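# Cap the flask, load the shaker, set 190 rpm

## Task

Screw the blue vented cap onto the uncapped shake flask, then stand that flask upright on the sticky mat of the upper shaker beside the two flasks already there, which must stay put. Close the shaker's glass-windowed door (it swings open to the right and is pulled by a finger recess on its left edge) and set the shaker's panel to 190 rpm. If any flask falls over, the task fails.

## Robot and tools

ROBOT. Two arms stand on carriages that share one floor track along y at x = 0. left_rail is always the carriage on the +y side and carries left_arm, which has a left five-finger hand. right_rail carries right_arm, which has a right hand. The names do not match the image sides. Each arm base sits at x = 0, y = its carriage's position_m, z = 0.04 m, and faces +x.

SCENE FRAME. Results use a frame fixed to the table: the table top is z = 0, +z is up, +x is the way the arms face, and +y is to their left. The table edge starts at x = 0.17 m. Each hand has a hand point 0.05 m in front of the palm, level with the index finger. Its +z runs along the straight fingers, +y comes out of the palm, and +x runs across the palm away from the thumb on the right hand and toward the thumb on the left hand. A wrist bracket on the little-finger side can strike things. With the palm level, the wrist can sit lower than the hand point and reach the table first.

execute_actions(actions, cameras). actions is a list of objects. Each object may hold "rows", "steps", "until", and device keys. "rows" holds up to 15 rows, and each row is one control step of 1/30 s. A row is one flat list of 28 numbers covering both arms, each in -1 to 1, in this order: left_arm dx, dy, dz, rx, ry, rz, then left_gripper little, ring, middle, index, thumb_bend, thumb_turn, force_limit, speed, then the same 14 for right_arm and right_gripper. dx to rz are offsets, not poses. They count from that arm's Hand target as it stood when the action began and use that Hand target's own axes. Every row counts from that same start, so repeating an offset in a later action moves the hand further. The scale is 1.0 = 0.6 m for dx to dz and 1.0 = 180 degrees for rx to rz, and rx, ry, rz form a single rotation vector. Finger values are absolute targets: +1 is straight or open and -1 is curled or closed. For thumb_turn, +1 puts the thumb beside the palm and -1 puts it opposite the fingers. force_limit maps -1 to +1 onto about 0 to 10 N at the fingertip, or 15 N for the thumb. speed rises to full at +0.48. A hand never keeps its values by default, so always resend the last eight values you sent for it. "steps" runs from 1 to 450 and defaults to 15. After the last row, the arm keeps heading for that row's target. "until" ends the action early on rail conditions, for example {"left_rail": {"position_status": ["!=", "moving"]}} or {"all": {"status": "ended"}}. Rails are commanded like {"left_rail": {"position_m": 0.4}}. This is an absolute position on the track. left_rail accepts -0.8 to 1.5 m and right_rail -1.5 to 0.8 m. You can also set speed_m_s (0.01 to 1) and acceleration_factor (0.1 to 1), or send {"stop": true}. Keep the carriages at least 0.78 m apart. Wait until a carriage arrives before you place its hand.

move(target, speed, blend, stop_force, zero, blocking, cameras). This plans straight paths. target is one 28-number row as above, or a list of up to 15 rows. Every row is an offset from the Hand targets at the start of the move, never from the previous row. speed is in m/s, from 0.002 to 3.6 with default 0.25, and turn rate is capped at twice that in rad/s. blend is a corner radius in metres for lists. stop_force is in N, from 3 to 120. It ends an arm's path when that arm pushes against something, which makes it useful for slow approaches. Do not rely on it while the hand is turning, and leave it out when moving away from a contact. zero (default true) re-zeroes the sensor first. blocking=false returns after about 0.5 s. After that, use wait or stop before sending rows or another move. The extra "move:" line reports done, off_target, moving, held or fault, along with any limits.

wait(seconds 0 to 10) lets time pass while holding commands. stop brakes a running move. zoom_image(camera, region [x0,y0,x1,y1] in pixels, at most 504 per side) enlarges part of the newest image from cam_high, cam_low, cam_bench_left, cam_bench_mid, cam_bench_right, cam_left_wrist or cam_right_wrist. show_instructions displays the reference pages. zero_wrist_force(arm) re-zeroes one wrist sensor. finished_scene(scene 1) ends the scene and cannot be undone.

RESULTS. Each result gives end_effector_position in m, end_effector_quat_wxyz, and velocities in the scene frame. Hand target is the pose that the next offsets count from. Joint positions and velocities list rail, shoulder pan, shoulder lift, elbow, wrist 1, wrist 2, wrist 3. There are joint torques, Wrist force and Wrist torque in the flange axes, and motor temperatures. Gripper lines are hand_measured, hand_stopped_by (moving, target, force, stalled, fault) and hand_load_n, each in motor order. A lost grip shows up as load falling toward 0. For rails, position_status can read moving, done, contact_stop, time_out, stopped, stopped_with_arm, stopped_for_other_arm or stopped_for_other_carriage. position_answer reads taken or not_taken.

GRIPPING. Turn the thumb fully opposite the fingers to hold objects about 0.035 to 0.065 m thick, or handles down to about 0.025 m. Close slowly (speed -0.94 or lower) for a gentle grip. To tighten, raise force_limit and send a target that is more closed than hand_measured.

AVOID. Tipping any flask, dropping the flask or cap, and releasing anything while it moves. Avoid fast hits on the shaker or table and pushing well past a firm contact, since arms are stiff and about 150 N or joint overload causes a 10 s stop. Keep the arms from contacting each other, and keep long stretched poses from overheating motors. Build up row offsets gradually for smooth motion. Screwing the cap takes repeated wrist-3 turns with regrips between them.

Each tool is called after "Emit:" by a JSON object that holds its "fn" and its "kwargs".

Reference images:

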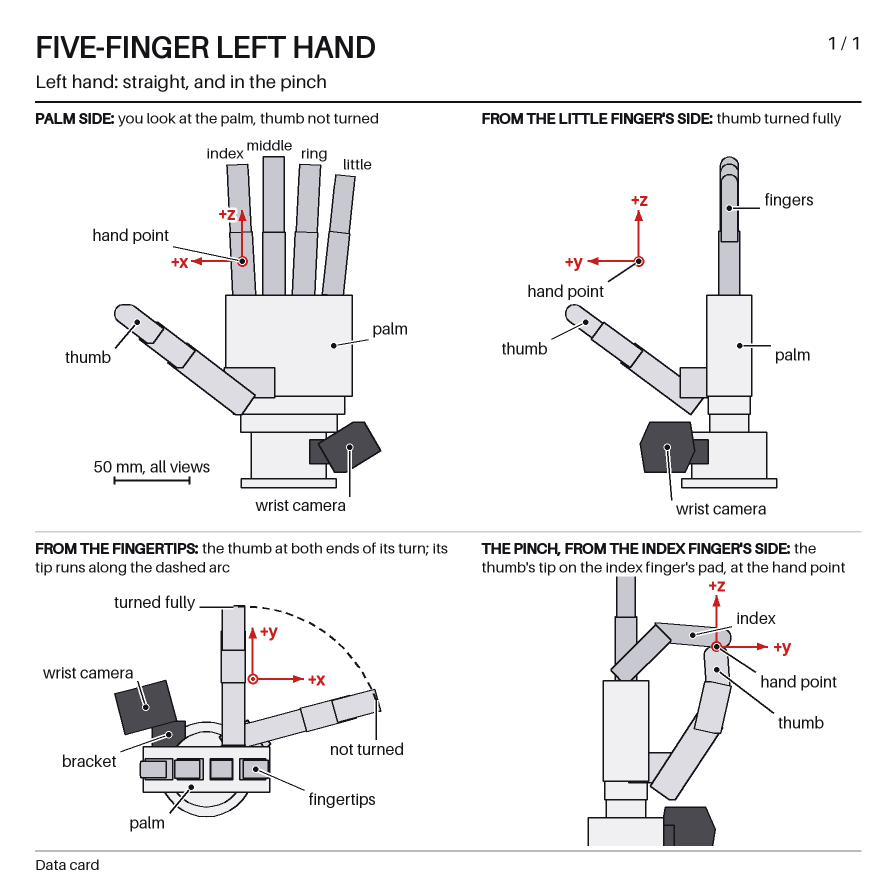

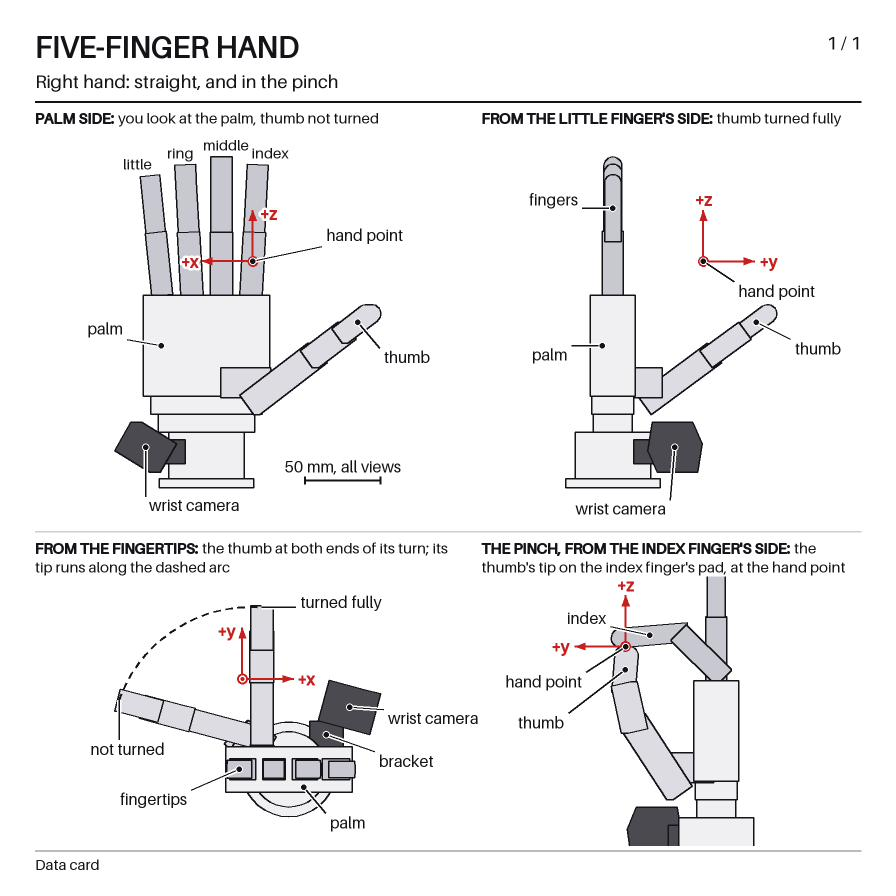

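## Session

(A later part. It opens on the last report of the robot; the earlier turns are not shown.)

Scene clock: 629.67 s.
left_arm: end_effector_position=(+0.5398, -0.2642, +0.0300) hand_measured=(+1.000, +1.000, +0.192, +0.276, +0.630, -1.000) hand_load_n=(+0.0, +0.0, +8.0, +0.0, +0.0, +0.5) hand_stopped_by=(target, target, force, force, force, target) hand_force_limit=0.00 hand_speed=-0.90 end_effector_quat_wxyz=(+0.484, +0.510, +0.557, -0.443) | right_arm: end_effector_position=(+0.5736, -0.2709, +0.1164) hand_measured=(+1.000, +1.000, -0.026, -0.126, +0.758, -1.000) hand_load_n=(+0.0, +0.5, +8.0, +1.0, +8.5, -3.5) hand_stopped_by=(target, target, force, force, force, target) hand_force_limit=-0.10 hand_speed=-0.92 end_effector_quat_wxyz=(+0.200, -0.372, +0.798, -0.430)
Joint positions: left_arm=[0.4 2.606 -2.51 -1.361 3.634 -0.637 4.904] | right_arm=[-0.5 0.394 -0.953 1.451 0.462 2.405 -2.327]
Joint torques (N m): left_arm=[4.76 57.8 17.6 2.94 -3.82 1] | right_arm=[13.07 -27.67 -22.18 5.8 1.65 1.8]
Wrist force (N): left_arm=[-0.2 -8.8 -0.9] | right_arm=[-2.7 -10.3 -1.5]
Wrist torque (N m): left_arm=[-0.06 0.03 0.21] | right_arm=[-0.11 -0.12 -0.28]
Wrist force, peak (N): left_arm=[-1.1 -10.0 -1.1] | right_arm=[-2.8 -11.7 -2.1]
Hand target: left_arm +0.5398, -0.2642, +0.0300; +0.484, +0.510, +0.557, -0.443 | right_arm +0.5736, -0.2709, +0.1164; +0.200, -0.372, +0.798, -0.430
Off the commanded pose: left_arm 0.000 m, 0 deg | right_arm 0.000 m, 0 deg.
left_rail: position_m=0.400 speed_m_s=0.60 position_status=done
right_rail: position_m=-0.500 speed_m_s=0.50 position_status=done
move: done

Emit:
{"fn": "wait", "kwargs": {"seconds": 0.1, "cameras": ["cam_low","cam_bench_mid","cam_left_wrist"]}}

Emit:
{"fn": "zoom_image", "kwargs": {"camera": "cam_low", "region": [375, 220, 425, 295]}}

Emit:
{"fn": "zoom_image", "kwargs": {"camera": "cam_bench_mid", "region": [345, 300, 400, 370]}}

Scene clock: 632.50 s.
left_arm: end_effector_position=(+0.5398, -0.2642, +0.0300) hand_measured=(+1.000, +1.000, +0.192, +0.276, +0.630, -1.000) hand_load_n=(+0.0, +0.0, +8.0, +0.0, +0.0, +0.0) hand_stopped_by=(target, target, force, force, force, target) hand_force_limit=0.00 hand_speed=-0.90 end_effector_quat_wxyz=(+0.484, +0.510, +0.557, -0.443) | right_arm: end_effector_position=(+0.5736, -0.2709, +0.1164) hand_measured=(+1.000, +1.000, -0.026, -0.126, +0.758, -1.000) hand_load_n=(+0.0, +0.0, +8.0, +1.0, +8.5, -3.5) hand_stopped_by=(target, target, force, force, force, target) hand_force_limit=-0.10 hand_speed=-0.92 end_effector_quat_wxyz=(+0.200, -0.372, +0.798, -0.430)
Joint positions: left_arm=[0.4 2.606 -2.51 -1.361 3.634 -0.637 4.904] | right_arm=[-0.5 0.394 -0.953 1.451 0.462 2.405 -2.327]
Joint torques (N m): left_arm=[5.44 57.31 17.19 2.96 -3.71 0.97] | right_arm=[13.56 -26.94 -21.9 5.7 1.42 1.76]
Wrist force (N): left_arm=[-1.1 -8.7 -1.0] | right_arm=[-2.8 -10.8 -1.9]
Wrist torque (N m): left_arm=[-0.03 0.07 0.19] | right_arm=[-0.12 -0.11 -0.29]
Wrist force, peak (N): left_arm=[-0.8 -9.0 -1.1] | right_arm=[-2.9 -11.1 -2.0]
Hand target: left_arm +0.5398, -0.2642, +0.0300; +0.484, +0.510, +0.557, -0.443 | right_arm +0.5736, -0.2709, +0.1164; +0.200, -0.372, +0.798, -0.430
Off the commanded pose: left_arm 0.000 m, 0 deg | right_arm 0.000 m, 0 deg.
left_rail: position_m=0.400 speed_m_s=0.60 position_status=done
right_rail: position_m=-0.500 speed_m_s=0.50 position_status=done
wait: 0.10 s; at rest from the start
camera_calibration:
cam_left_wrist: T_world_to_cam=[[-0.956513, -0.0521474, -0.28699, 0.514086], [0.197395, 0.608645, -0.768496, 0.0778965], [0.21475, -0.791727, -0.571883, -0.192253], [0, 0, 0, 1]] pos_world=[0.51764, -0.172815, 0.0974542]
Images, in order (width x height): cam_low 896x504, cam_bench_mid 896x504, cam_left_wrist 896x504.

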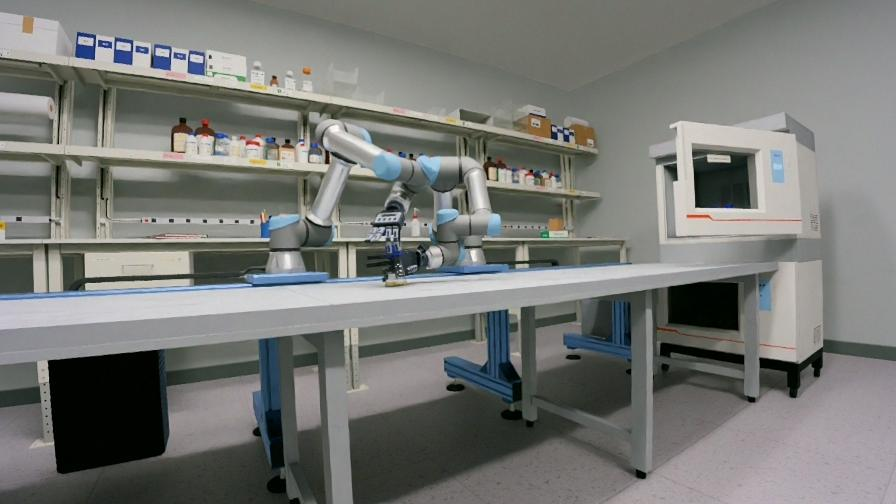

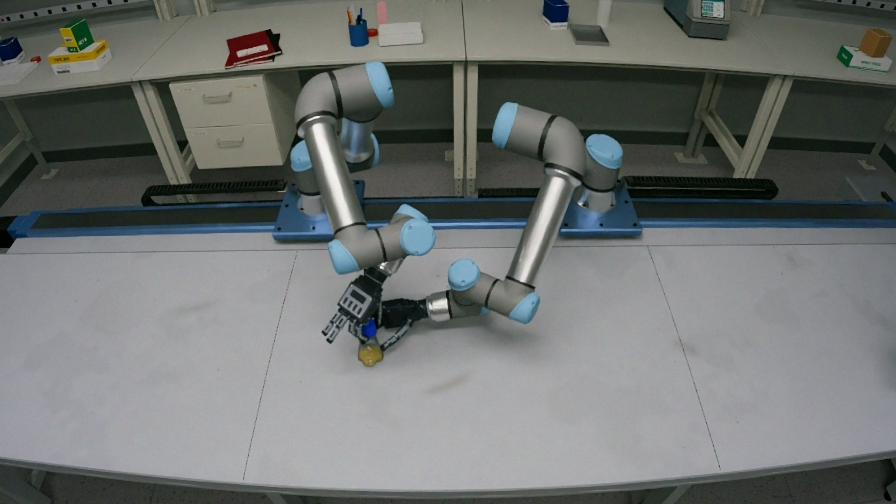

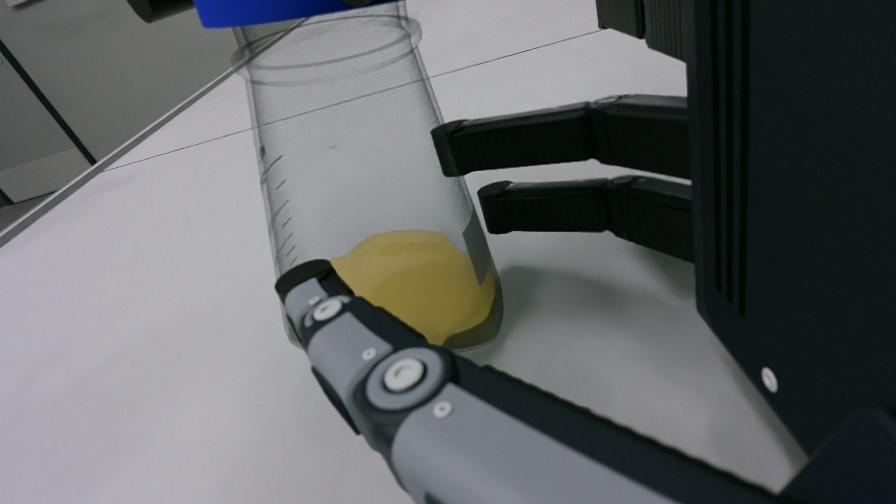

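Scaled by 6.720 from the camera's 896x504 image, which has a finer 1280x720 frame.

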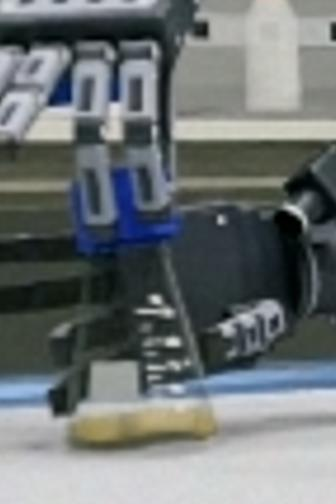

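Scaled by 7.200 from the camera's 896x504 image, which has a finer 1280x720 frame.

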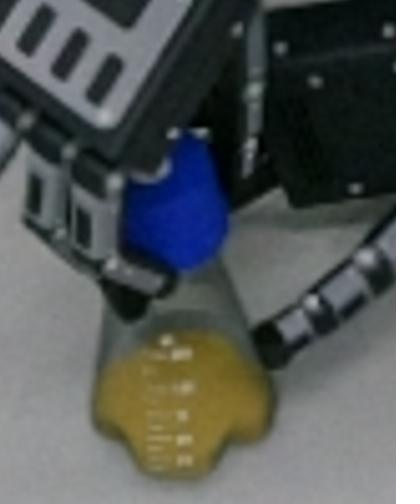

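Emit:
{"fn": "wait", "kwargs": {"seconds": 0.1, "cameras": ["cam_high","cam_bench_right","cam_right_wrist"]}}

Emit:
{"fn": "zoom_image", "kwargs": {"camera": "cam_bench_right", "region": [780, 150, 896, 300]}}

Emit:
{"fn": "zoom_image", "kwargs": {"camera": "cam_high", "region": [400, 160, 520, 290]}}

Scene clock: 649.60 s.
left_arm: end_effector_position=(+0.5398, -0.2642, +0.0300) hand_measured=(+1.000, +1.000, +0.192, +0.276, +0.630, -1.000) hand_load_n=(+0.0, +0.0, +8.0, +0.0, +0.0, +0.0) hand_stopped_by=(target, target, force, force, force, target) hand_force_limit=0.00 hand_speed=-0.90 end_effector_quat_wxyz=(+0.484, +0.510, +0.557, -0.443) | right_arm: end_effector_position=(+0.5736, -0.2709, +0.1164) hand_measured=(+1.000, +1.000, -0.026, -0.126, +0.758, -1.000) hand_load_n=(+0.0, +0.0, +8.5, +1.5, +8.5, -4.0) hand_stopped_by=(target, target, force, force, force, target) hand_force_limit=-0.10 hand_speed=-0.92 end_effector_quat_wxyz=(+0.200, -0.372, +0.798, -0.430)
Joint positions: left_arm=[0.4 2.606 -2.51 -1.361 3.634 -0.637 4.904] | right_arm=[-0.5 0.394 -0.953 1.451 0.462 2.405 -2.327]
Joint torques (N m): left_arm=[4.76 57.2 16.85 2.97 -3.59 0.92] | right_arm=[14.47 -27.47 -21.11 5.7 1.52 1.64]
Wrist force (N): left_arm=[0.1 -8.5 -0.7] | right_arm=[-2.9 -10.0 -1.3]
Wrist torque (N m): left_arm=[-0.03 0.05 0.21] | right_arm=[-0.10 -0.09 -0.29]
Wrist force, peak (N): left_arm=[-0.9 -9.1 -0.8] | right_arm=[-2.9 -11.1 -1.9]
Hand target: left_arm +0.5398, -0.2642, +0.0300; +0.484, +0.510, +0.557, -0.443 | right_arm +0.5736, -0.2709, +0.1164; +0.200, -0.372, +0.798, -0.430
Off the commanded pose: left_arm 0.000 m, 0 deg | right_arm 0.000 m, 0 deg.
left_rail: position_m=0.400 speed_m_s=0.60 position_status=done
right_rail: position_m=-0.500 speed_m_s=0.50 position_status=done
wait: 0.10 s; at rest from the start
camera_calibration:
cam_right_wrist: T_world_to_cam=[[-0.558357, 0.158238, -0.81437, 0.462713], [0.1646, 0.983256, 0.0781997, 0.164494], [0.813108, -0.0903816, -0.575054, -0.311735], [0, 0, 0, 1]] pos_world=[0.484758, -0.263134, 0.184691]
Images, in order (width x height): cam_high 896x504, cam_bench_right 896x504, cam_right_wrist 896x504.

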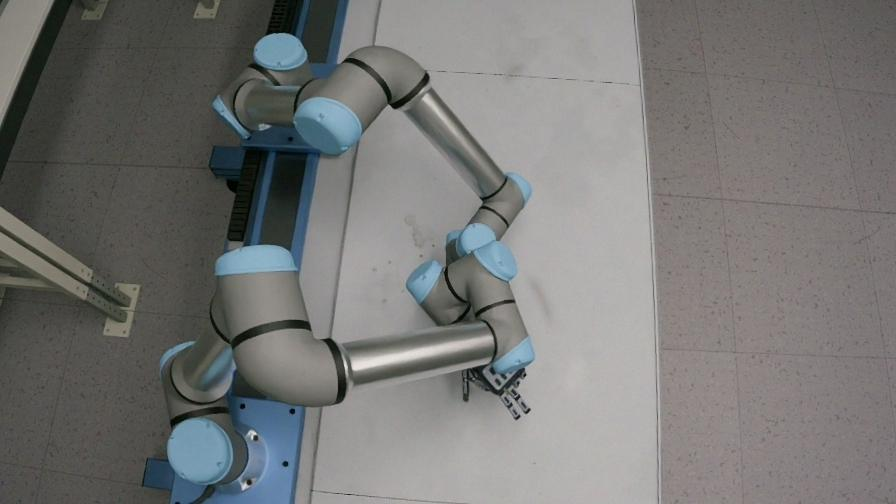

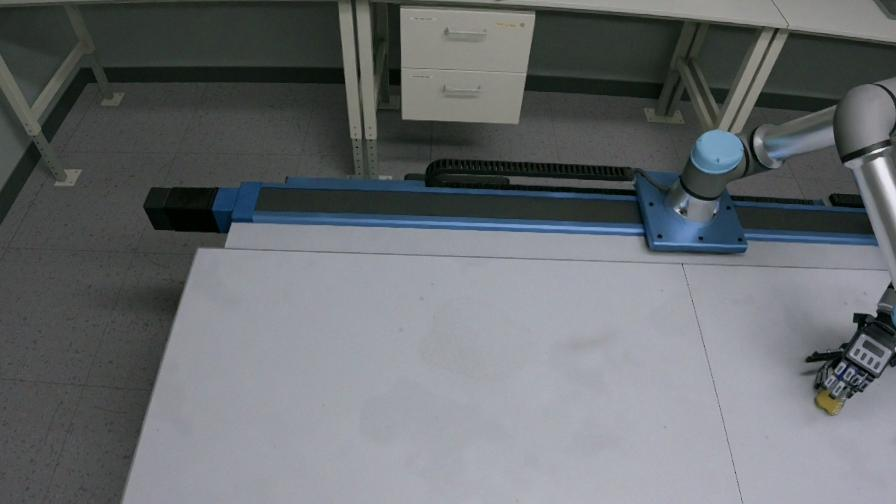

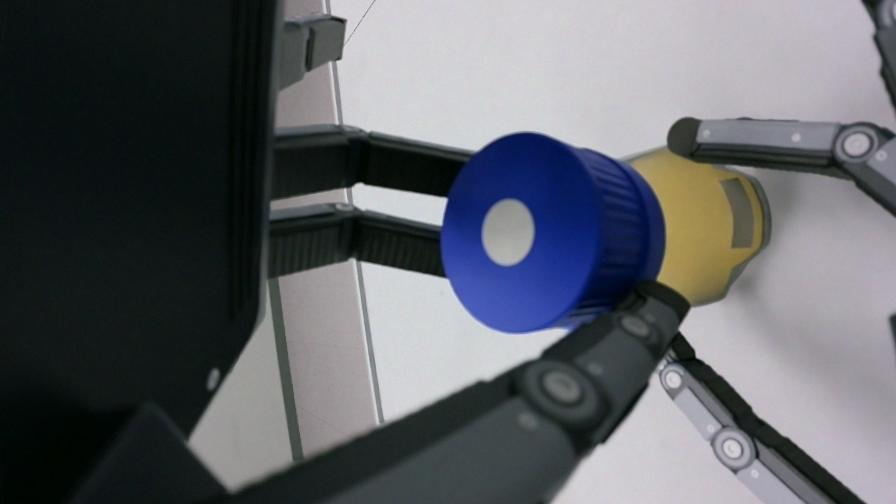

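Scaled by 3.360 from the camera's 896x504 image, which has a finer 1280x720 frame.

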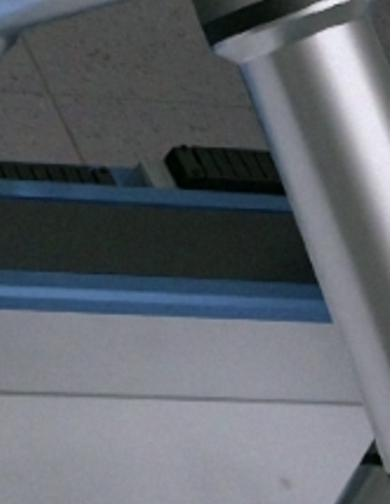

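Scaled by 3.877 from the camera's 896x504 image, which has a finer 1280x720 frame.

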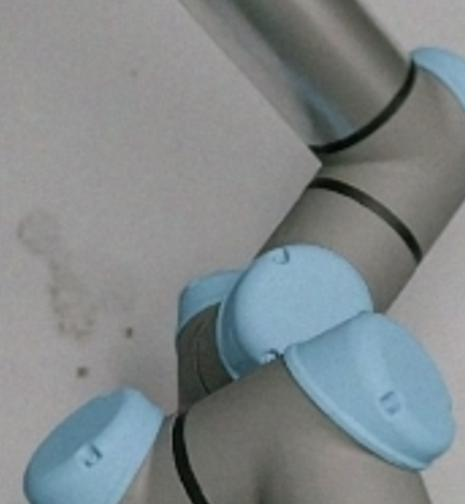

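Emit:
{"fn": "wait", "kwargs": {"seconds": 0, "cameras": ["cam_left_wrist","cam_bench_mid","cam_low"]}}

Emit:
{"fn": "zoom_image", "kwargs": {"camera": "cam_left_wrist", "region": [120, 0, 520, 225]}}

Emit:
{"fn": "zoom_image", "kwargs": {"camera": "cam_bench_mid", "region": [330, 290, 410, 375]}}

Scene clock: 662.57 s.
left_arm: end_effector_position=(+0.5398, -0.2642, +0.0300) hand_measured=(+1.000, +1.000, +0.192, +0.276, +0.630, -1.000) hand_load_n=(+0.0, +0.0, +8.0, +0.0, +0.0, +0.5) hand_stopped_by=(target, target, force, force, force, target) hand_force_limit=0.00 hand_speed=-0.90 end_effector_quat_wxyz=(+0.484, +0.510, +0.557, -0.443) | right_arm: end_effector_position=(+0.5736, -0.2709, +0.1164) hand_measured=(+1.000, +1.000, -0.026, -0.126, +0.758, -1.000) hand_load_n=(+0.0, +0.0, +8.5, +1.0, +9.0, -3.5) hand_stopped_by=(target, target, force, force, force, target) hand_force_limit=-0.10 hand_speed=-0.92 end_effector_quat_wxyz=(+0.200, -0.372, +0.798, -0.430)
Joint positions: left_arm=[0.4 2.606 -2.51 -1.361 3.634 -0.637 4.904] | right_arm=[-0.5 0.394 -0.953 1.451 0.462 2.405 -2.327]
Joint torques (N m): left_arm=[4.94 57.7 16.86 2.78 -3.47 1.03] | right_arm=[13.56 -27.49 -22.55 5.63 1.55 1.65]
Wrist force (N): left_arm=[-1.0 -8.6 -1.2] | right_arm=[-2.9 -11.0 -1.8]
Wrist torque (N m): left_arm=[0.00 0.06 0.20] | right_arm=[-0.15 -0.09 -0.31]
Wrist force, peak (N): left_arm=[-1.0 -9.0 -1.2] | right_arm=[-2.8 -11.2 -2.3]
Hand target: left_arm +0.5398, -0.2642, +0.0300; +0.484, +0.510, +0.557, -0.443 | right_arm +0.5736, -0.2709, +0.1164; +0.200, -0.372, +0.798, -0.430
Off the commanded pose: left_arm 0.000 m, 0 deg | right_arm 0.000 m, 0 deg.
left_rail: position_m=0.400 speed_m_s=0.60 position_status=done
right_rail: position_m=-0.500 speed_m_s=0.50 position_status=done
camera_calibration:
cam_left_wrist: T_world_to_cam=[[-0.956513, -0.0521474, -0.28699, 0.514086], [0.197395, 0.608645, -0.768496, 0.0778965], [0.21475, -0.791727, -0.571883, -0.192253], [0, 0, 0, 1]] pos_world=[0.51764, -0.172815, 0.0974542]
Images, in order (width x height): cam_low 896x504, cam_bench_mid 896x504, cam_left_wrist 896x504.

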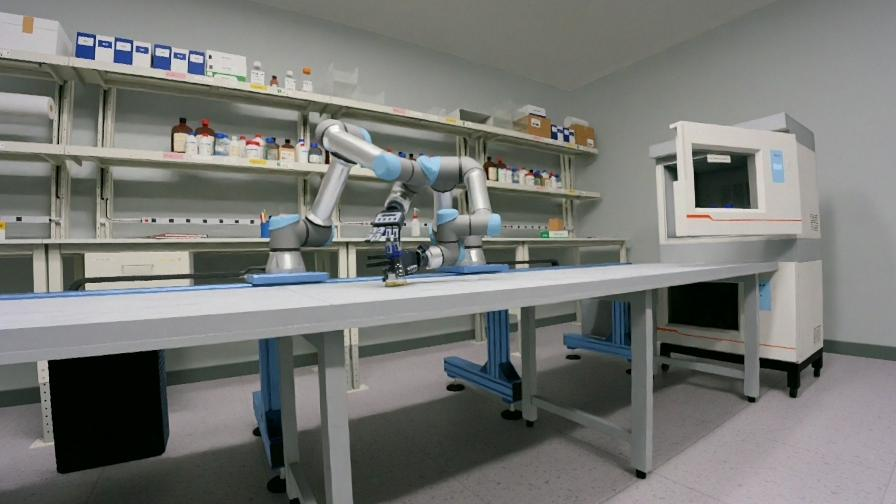

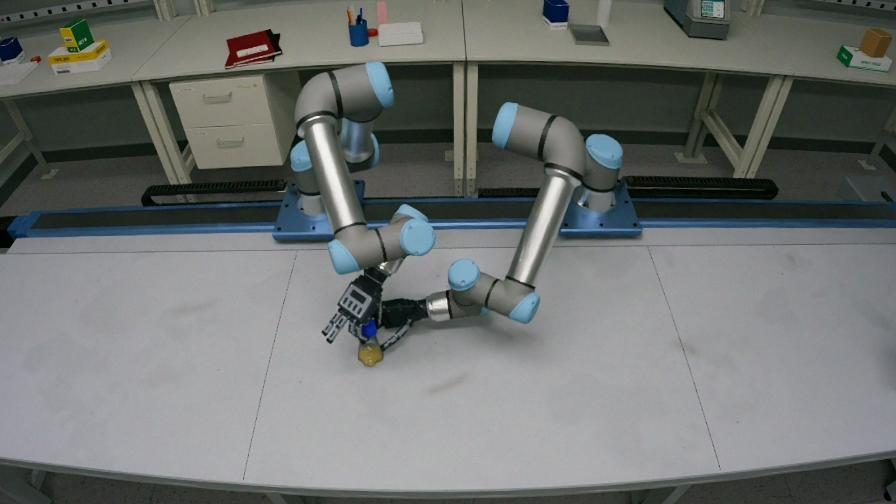

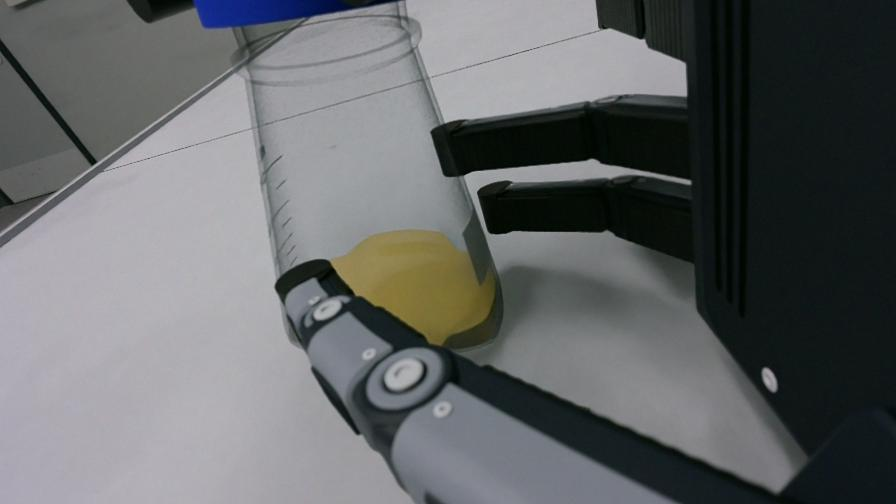

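Scaled by 1.260 from the camera's 896x504 image, which has a finer 1280x720 frame.

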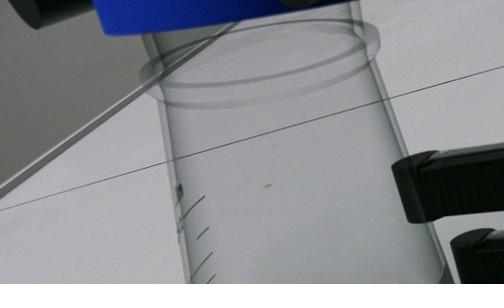

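Scaled by 5.929 from the camera's 896x504 image, which has a finer 1280x720 frame.

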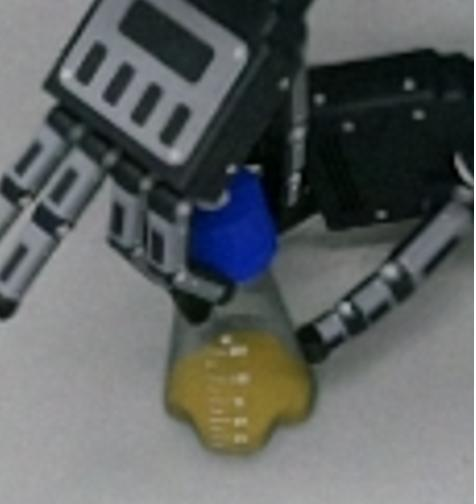

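Emit:
{"fn": "move", "kwargs": {"target": [0,0,0,0,0,0,1,1,-0.35,-0.35,0.05,-1,0,-0.9,-0.00107,-0.002372,0,0,0,0,1,1,-0.45,-0.45,0.1,-1,-0.1,-0.92], "speed": 0.02}}

Scene clock: 669.97 s.
left_arm: end_effector_position=(+0.5398, -0.2642, +0.0300) hand_measured=(+1.000, +1.000, +0.190, +0.276, +0.630, -1.000) hand_load_n=(+0.0, +0.0, +0.5, +0.0, +0.0, +0.5) hand_stopped_by=(target, target, force, force, force, target) hand_force_limit=0.00 hand_speed=-0.90 end_effector_quat_wxyz=(+0.484, +0.510, +0.557, -0.443) | right_arm: end_effector_position=(+0.5746, -0.2709, +0.1175) hand_measured=(+1.000, +1.000, -0.026, -0.126, +0.758, -1.000) hand_load_n=(+0.0, +0.0, +7.0, +2.5, +10.5, +0.0) hand_stopped_by=(target, target, force, force, force, target) hand_force_limit=-0.10 hand_speed=-0.92 end_effector_quat_wxyz=(+0.200, -0.372, +0.798, -0.430)
Joint positions: left_arm=[0.4 2.606 -2.51 -1.361 3.634 -0.637 4.904] | right_arm=[-0.5 0.393 -0.952 1.447 0.465 2.405 -2.328]
Joint torques (N m): left_arm=[5.84 57.73 16.11 2.86 -0.24 1.03] | right_arm=[-12.97 -33.27 -28.44 4.1 -0.5 -1.84]
Wrist force (N): left_arm=[0.6 0.0 -1.6] | right_arm=[-0.3 3.1 0.2]
Wrist torque (N m): left_arm=[0.08 0.06 0.04] | right_arm=[0.22 0.04 0.04]
Wrist force, peak (N): left_arm=[-1.1 -9.1 -1.4] | right_arm=[-2.7 -11.2 -2.1]
Hand target: left_arm +0.5398, -0.2642, +0.0300; +0.484, +0.510, +0.557, -0.443 | right_arm +0.5746, -0.2709, +0.1176; +0.200, -0.372, +0.798, -0.430
Off the commanded pose: left_arm 0.000 m, 0 deg | right_arm 0.000 m, 0 deg.
left_rail: position_m=0.400 speed_m_s=0.60 position_status=done
right_rail: position_m=-0.500 speed_m_s=0.50 position_status=done
move: done

Emit:
{"fn": "execute_actions", "kwargs": {"actions": [{"rows":[[0,0,0,0,0,0,1,1,0.3,0.3,0.85,-1,0,-0.85,0,0,0,0,0,0,1,1,-0.45,-0.45,0.1,-1,-0.1,-0.92]],"steps":20}], "cameras": ["cam_left_wrist","cam_bench_mid","cam_low"]}}

Emit:
{"fn": "zoom_image", "kwargs": {"camera": "cam_low", "region": [375, 220, 425, 295]}}

Emit:
{"fn": "zoom_image", "kwargs": {"camera": "cam_bench_mid", "region": [345, 300, 400, 370]}}

Scene clock: 673.03 s.
left_arm: end_effector_position=(+0.5398, -0.2642, +0.0300) hand_measured=(+1.000, +1.000, +0.300, +0.300, +0.850, -1.000) hand_load_n=(+0.0, +0.0, +0.0, +0.0, +0.0, +0.5) hand_stopped_by=(target, target, target, target, target, target) hand_force_limit=0.00 hand_speed=-0.85 end_effector_quat_wxyz=(+0.484, +0.510, +0.557, -0.443) | right_arm: end_effector_position=(+0.5746, -0.2709, +0.1176) hand_measured=(+1.000, +1.000, -0.026, -0.126, +0.758, -1.000) hand_load_n=(+0.0, +0.0, +6.5, +2.5, +10.0, +0.0) hand_stopped_by=(target, target, force, force, force, target) hand_force_limit=-0.10 hand_speed=-0.92 end_effector_quat_wxyz=(+0.200, -0.372, +0.798, -0.430)
Joint positions: left_arm=[0.4 2.606 -2.51 -1.361 3.634 -0.637 4.904] | right_arm=[-0.5 0.393 -0.952 1.447 0.465 2.405 -2.328]
Joint torques (N m): left_arm=[5.18 57.55 16.16 2.81 1.86 0.95] | right_arm=[-12.87 -33.54 -28.21 3.74 -0.44 -1.37]
Wrist force (N): left_arm=[0.4 0.1 -1.7] | right_arm=[-0.1 2.8 -0.1]
Wrist torque (N m): left_arm=[0.09 0.09 0.03] | right_arm=[0.22 0.03 0.04]
Wrist force, peak (N): left_arm=[0.6 0.0 -2.0] | right_arm=[-0.3 3.1 0.1]
Hand target: left_arm +0.5398, -0.2642, +0.0300; +0.484, +0.510, +0.557, -0.443 | right_arm +0.5746, -0.2709, +0.1176; +0.200, -0.372, +0.798, -0.430
Off the commanded pose: left_arm 0.000 m, 0 deg | right_arm 0.000 m, 0 deg.
left_rail: position_m=0.400 speed_m_s=0.60 position_status=done
right_rail: position_m=-0.500 speed_m_s=0.50 position_status=done
camera_calibration:
cam_left_wrist: T_world_to_cam=[[-0.956513, -0.0521474, -0.28699, 0.514086], [0.197395, 0.608645, -0.768496, 0.0778965], [0.21475, -0.791727, -0.571883, -0.192253], [0, 0, 0, 1]] pos_world=[0.51764, -0.172815, 0.0974542]
Images, in order (width x height): cam_low 896x504, cam_bench_mid 896x504, cam_left_wrist 896x504.

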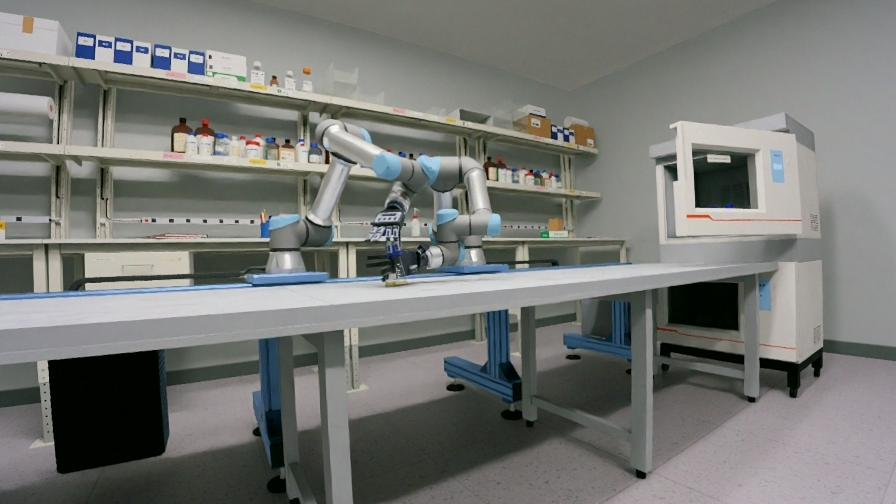

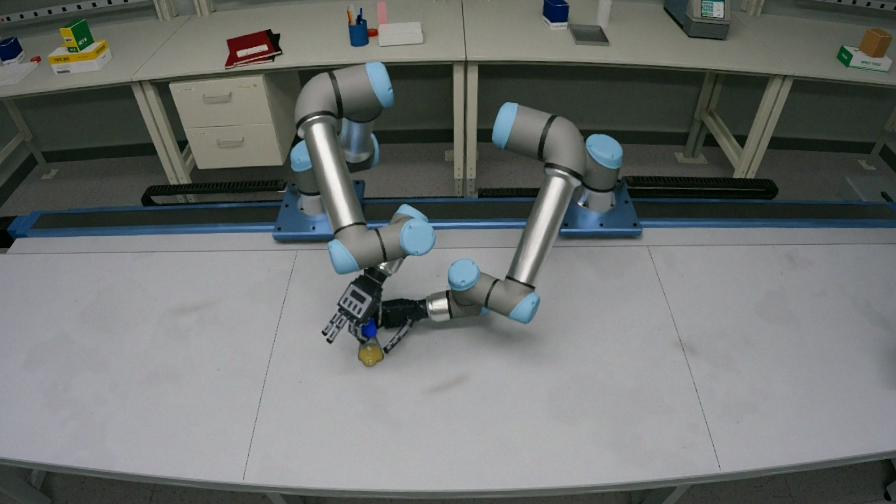

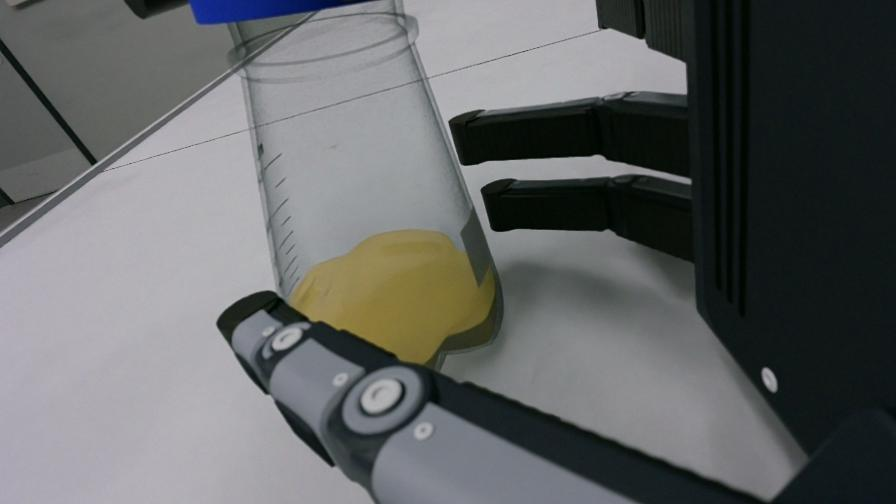

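Scaled by 6.720 from the camera's 896x504 image, which has a finer 1280x720 frame.

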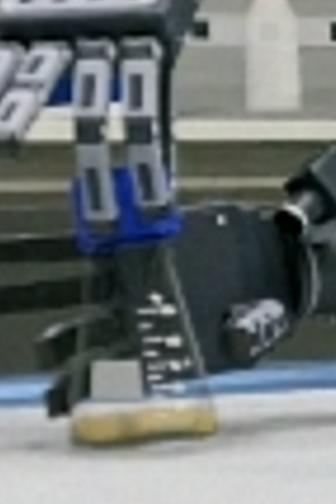

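Scaled by 7.200 from the camera's 896x504 image, which has a finer 1280x720 frame.

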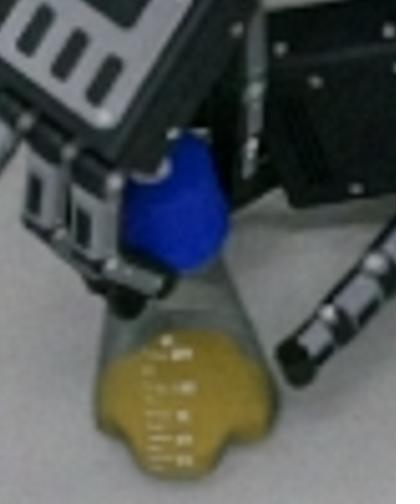

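Emit:
{"fn": "move", "kwargs": {"target": [0,0,0,0,0,0,1,1,0.6,0.6,1,-1,0,-0.6,0,0.00069,0.00383,-0.03502,0.0029,-0.0044,1,1,-0.45,-0.45,0.1,-1,-0.1,-0.92], "speed": 0.04, "cameras": ["cam_left_wrist","cam_bench_mid","cam_low"]}}

Emit:
{"fn": "zoom_image", "kwargs": {"camera": "cam_low", "region": [375, 220, 425, 295]}}

Emit:
{"fn": "zoom_image", "kwargs": {"camera": "cam_bench_mid", "region": [345, 300, 400, 370]}}

Scene clock: 685.57 s.
left_arm: end_effector_position=(+0.5398, -0.2642, +0.0300) hand_measured=(+1.000, +1.000, +0.600, +0.600, +1.000, -1.000) hand_load_n=(+0.0, +0.0, +0.0, +0.0, +0.0, +0.5) hand_stopped_by=(target, target, target, target, target, target) hand_force_limit=0.00 hand_speed=-0.60 end_effector_quat_wxyz=(+0.484, +0.510, +0.557, -0.443) | right_arm: end_effector_position=(+0.5759, -0.2720, +0.1159) hand_measured=(+1.000, +1.000, -0.026, -0.126, +0.758, -1.000) hand_load_n=(+0.0, +0.0, +6.5, +2.5, +10.0, +0.0) hand_stopped_by=(target, target, force, force, force, target) hand_force_limit=-0.10 hand_speed=-0.92 end_effector_quat_wxyz=(+0.173, -0.386, +0.819, -0.388)
Joint positions: left_arm=[0.4 2.606 -2.51 -1.361 3.634 -0.637 4.904] | right_arm=[-0.5 0.356 -0.934 1.387 0.591 2.31 -2.305]
Joint torques (N m): left_arm=[5.83 57.65 15.78 2.76 1.86 0.87] | right_arm=[-13.15 -34.82 -30.6 4.53 -0.79 2.08]
Wrist force (N): left_arm=[0.8 -0.1 -1.6] | right_arm=[0.0 2.1 -0.1]
Wrist torque (N m): left_arm=[0.05 0.04 0.06] | right_arm=[0.16 0.02 -0.03]
Wrist force, peak (N): left_arm=[0.6 -0.4 -2.0] | right_arm=[0.1 3.0 -0.2]
Hand target: left_arm +0.5398, -0.2642, +0.0300; +0.484, +0.510, +0.557, -0.443 | right_arm +0.5759, -0.2720, +0.1159; +0.173, -0.386, +0.819, -0.388
Off the commanded pose: left_arm 0.000 m, 0 deg | right_arm 0.000 m, 0 deg.
left_rail: position_m=0.400 speed_m_s=0.60 position_status=done
right_rail: position_m=-0.500 speed_m_s=0.50 position_status=done
move: done
camera_calibration:
cam_left_wrist: T_world_to_cam=[[-0.956513, -0.0521474, -0.28699, 0.514086], [0.197395, 0.608645, -0.768496, 0.0778965], [0.21475, -0.791727, -0.571883, -0.192253], [0, 0, 0, 1]] pos_world=[0.51764, -0.172815, 0.0974542]
Images, in order (width x height): cam_low 896x504, cam_bench_mid 896x504, cam_left_wrist 896x504.

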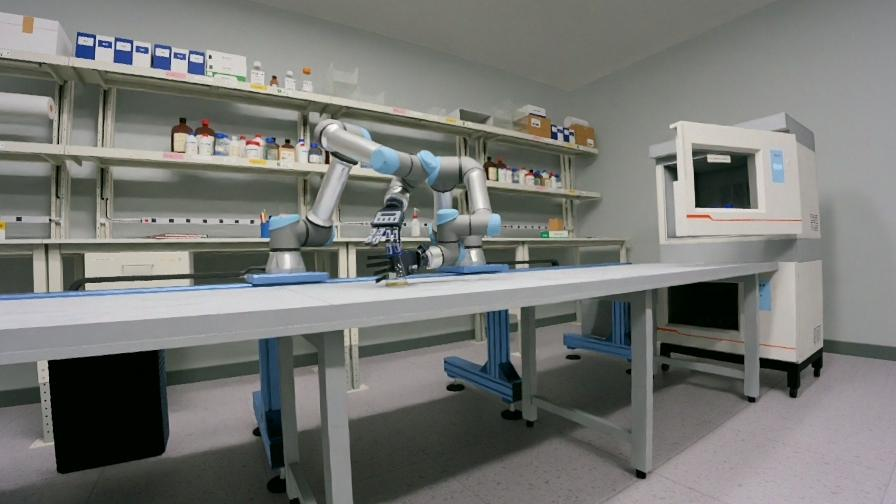

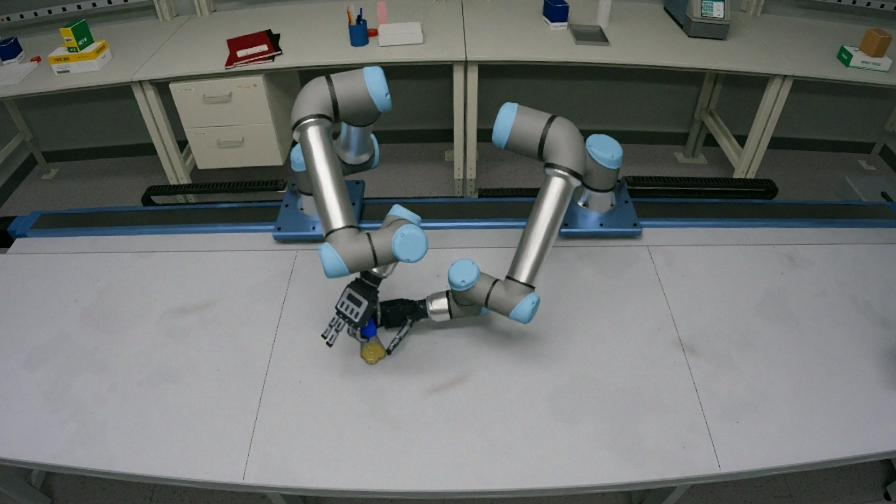

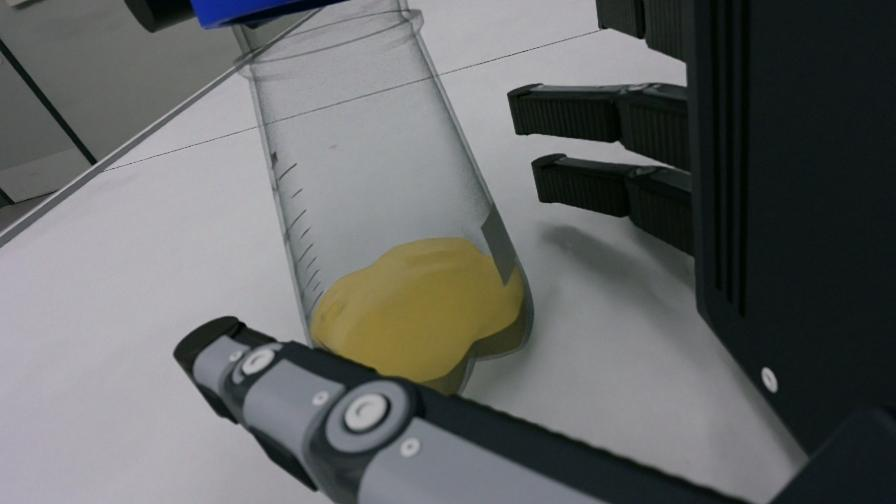

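Scaled by 6.720 from the camera's 896x504 image, which has a finer 1280x720 frame.

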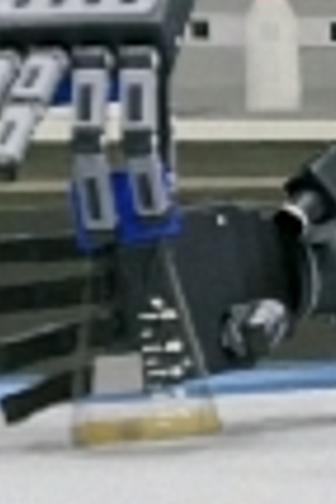

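Scaled by 7.200 from the camera's 896x504 image, which has a finer 1280x720 frame.

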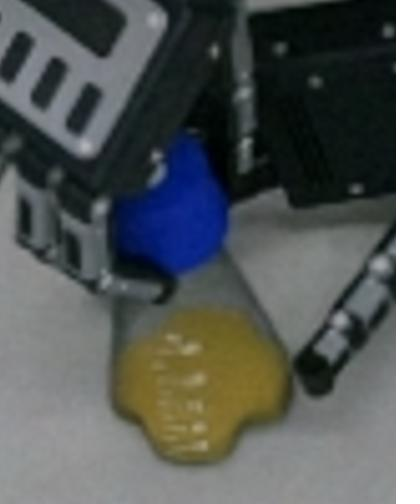

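Emit:
{"fn": "zoom_image", "kwargs": {"camera": "cam_low", "region": [378, 235, 414, 290]}}

Emit:
{"fn": "zoom_image", "kwargs": {"camera": "cam_left_wrist", "region": [100, 0, 450, 200]}}

Scaled by 9.164 from the camera's 896x504 image, which has a finer 1280x720 frame.

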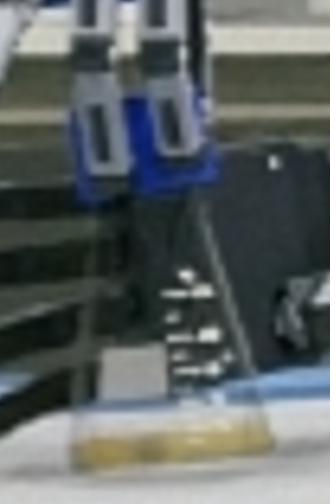

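Scaled by 1.440 from the camera's 896x504 image, which has a finer 1280x720 frame.

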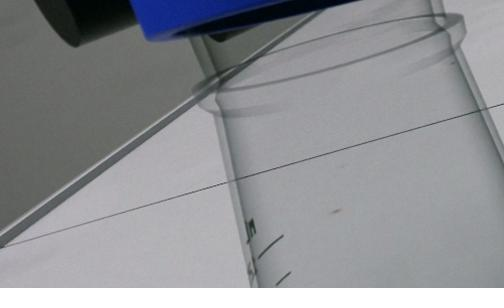

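Emit:
{"fn": "move", "kwargs": {"target": [0,0,0,0,0,0,1,1,0.6,0.6,1,-1,0,-0.6,0,0.0077,0.0064,0,0,0,1,1,-0.45,-0.45,0.1,-1,-0.1,-0.92], "speed": 0.012, "stop_force": 4, "cameras": ["cam_right_wrist","cam_bench_mid","cam_low"]}}

Emit:
{"fn": "zoom_image", "kwargs": {"camera": "cam_low", "region": [375, 220, 425, 295]}}

Emit:
{"fn": "zoom_image", "kwargs": {"camera": "cam_bench_mid", "region": [345, 300, 400, 370]}}

Scene clock: 703.73 s.
left_arm: end_effector_position=(+0.5398, -0.2642, +0.0300) hand_measured=(+1.000, +1.000, +0.600, +0.600, +1.000, -1.000) hand_load_n=(+0.0, +0.5, +0.0, +0.0, +0.0, +0.0) hand_stopped_by=(target, target, target, target, target, target) hand_force_limit=0.00 hand_speed=-0.60 end_effector_quat_wxyz=(+0.484, +0.510, +0.557, -0.443) | right_arm: end_effector_position=(+0.5759, -0.2720, +0.1133) hand_measured=(+1.000, +1.000, -0.026, -0.126, +0.758, -1.000) hand_load_n=(+0.0, +0.0, +7.0, +2.5, +10.0, +0.0) hand_stopped_by=(target, target, force, force, force, target) hand_force_limit=-0.10 hand_speed=-0.92 end_effector_quat_wxyz=(+0.173, -0.386, +0.819, -0.388)
Joint positions: left_arm=[0.4 2.606 -2.51 -1.361 3.634 -0.637 4.904] | right_arm=[-0.5 0.356 -0.932 1.39 0.585 2.31 -2.305]
Joint torques (N m): left_arm=[4.88 57.93 15.66 2.75 1.68 0.77] | right_arm=[-6.3 -56.38 -26.69 4.54 -0.61 0.89]
Wrist force (N): left_arm=[0.4 0.3 -1.4] | right_arm=[-0.2 -1.6 -2.3]
Wrist torque (N m): left_arm=[0.10 0.09 0.03] | right_arm=[0.04 0.00 -0.06]
Wrist force, peak (N): left_arm=[0.4 -0.1 -2.1] | right_arm=[-1.4 -8.2 -5.3]
Hand target: left_arm +0.5398, -0.2642, +0.0300; +0.484, +0.510, +0.557, -0.443 | right_arm +0.5759, -0.2720, +0.1133; +0.173, -0.386, +0.819, -0.388 (not the last commanded pose)
Off the commanded pose: left_arm 0.000 m, 0 deg | right_arm 0.003 m, 0 deg.
left_rail: position_m=0.400 speed_m_s=0.60 position_status=done
right_rail: position_m=-0.500 speed_m_s=0.50 position_status=done
move: contact (right_arm)
camera_calibration:
cam_right_wrist: T_world_to_cam=[[-0.632506, 0.203624, -0.74731, 0.509135], [0.174002, 0.977519, 0.119079, 0.153812], [0.754758, -0.0547154, -0.653718, -0.263242], [0, 0, 0, 1]] pos_world=[0.493952, -0.26843, 0.19008]
Images, in order (width x height): cam_low 896x504, cam_bench_mid 896x504, cam_right_wrist 896x504.

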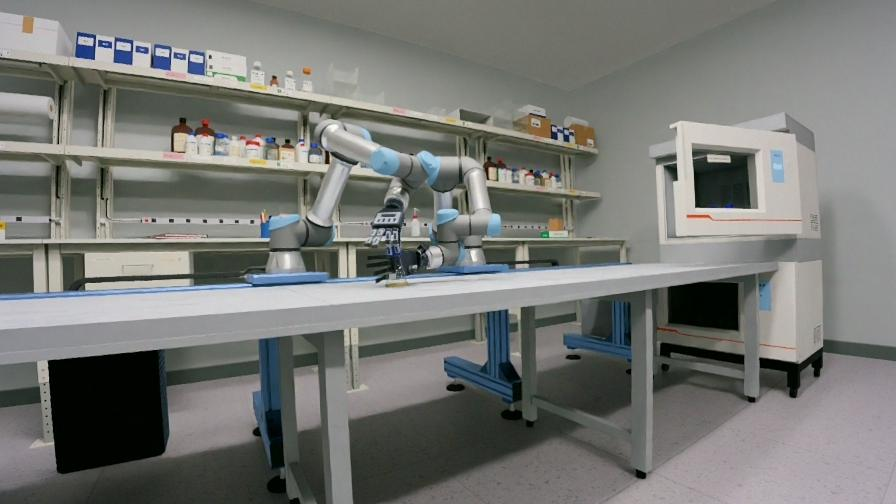

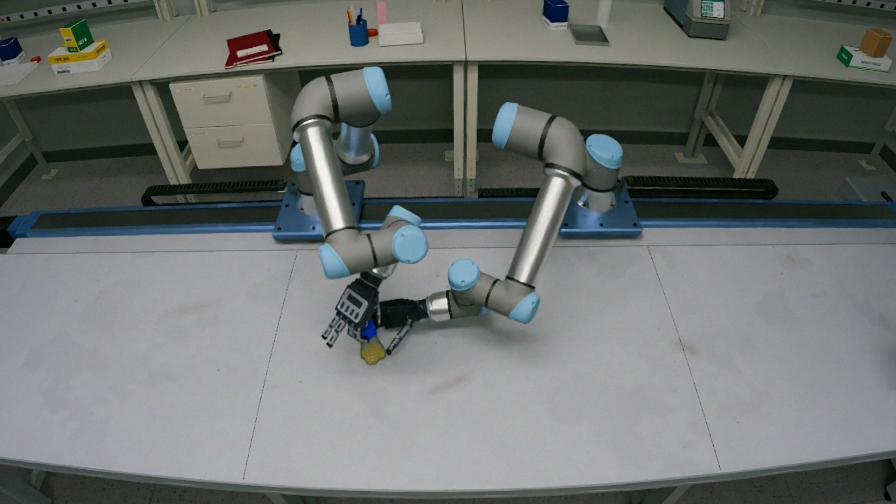

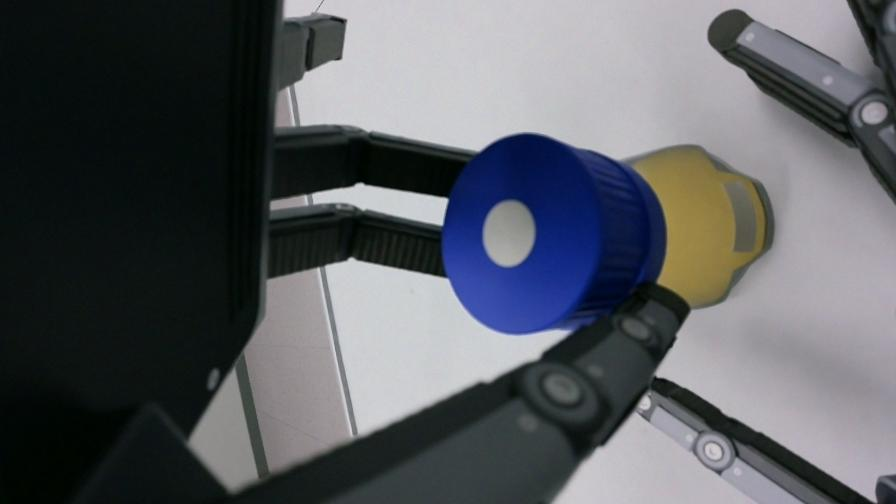

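Scaled by 6.720 from the camera's 896x504 image, which has a finer 1280x720 frame.

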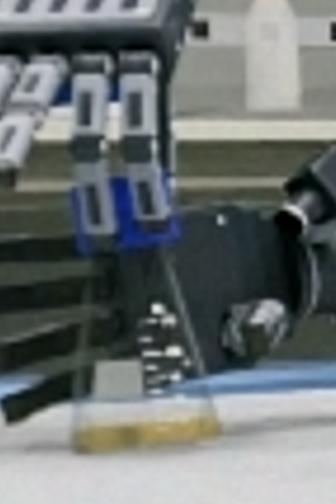

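Scaled by 7.200 from the camera's 896x504 image, which has a finer 1280x720 frame.

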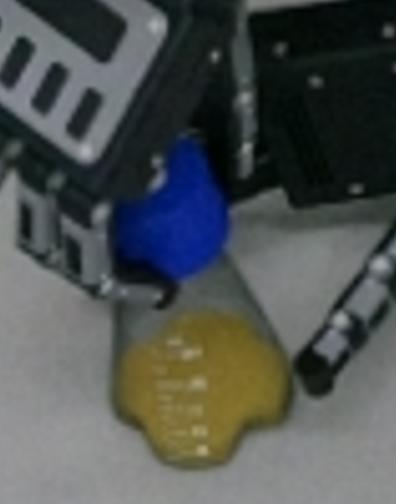

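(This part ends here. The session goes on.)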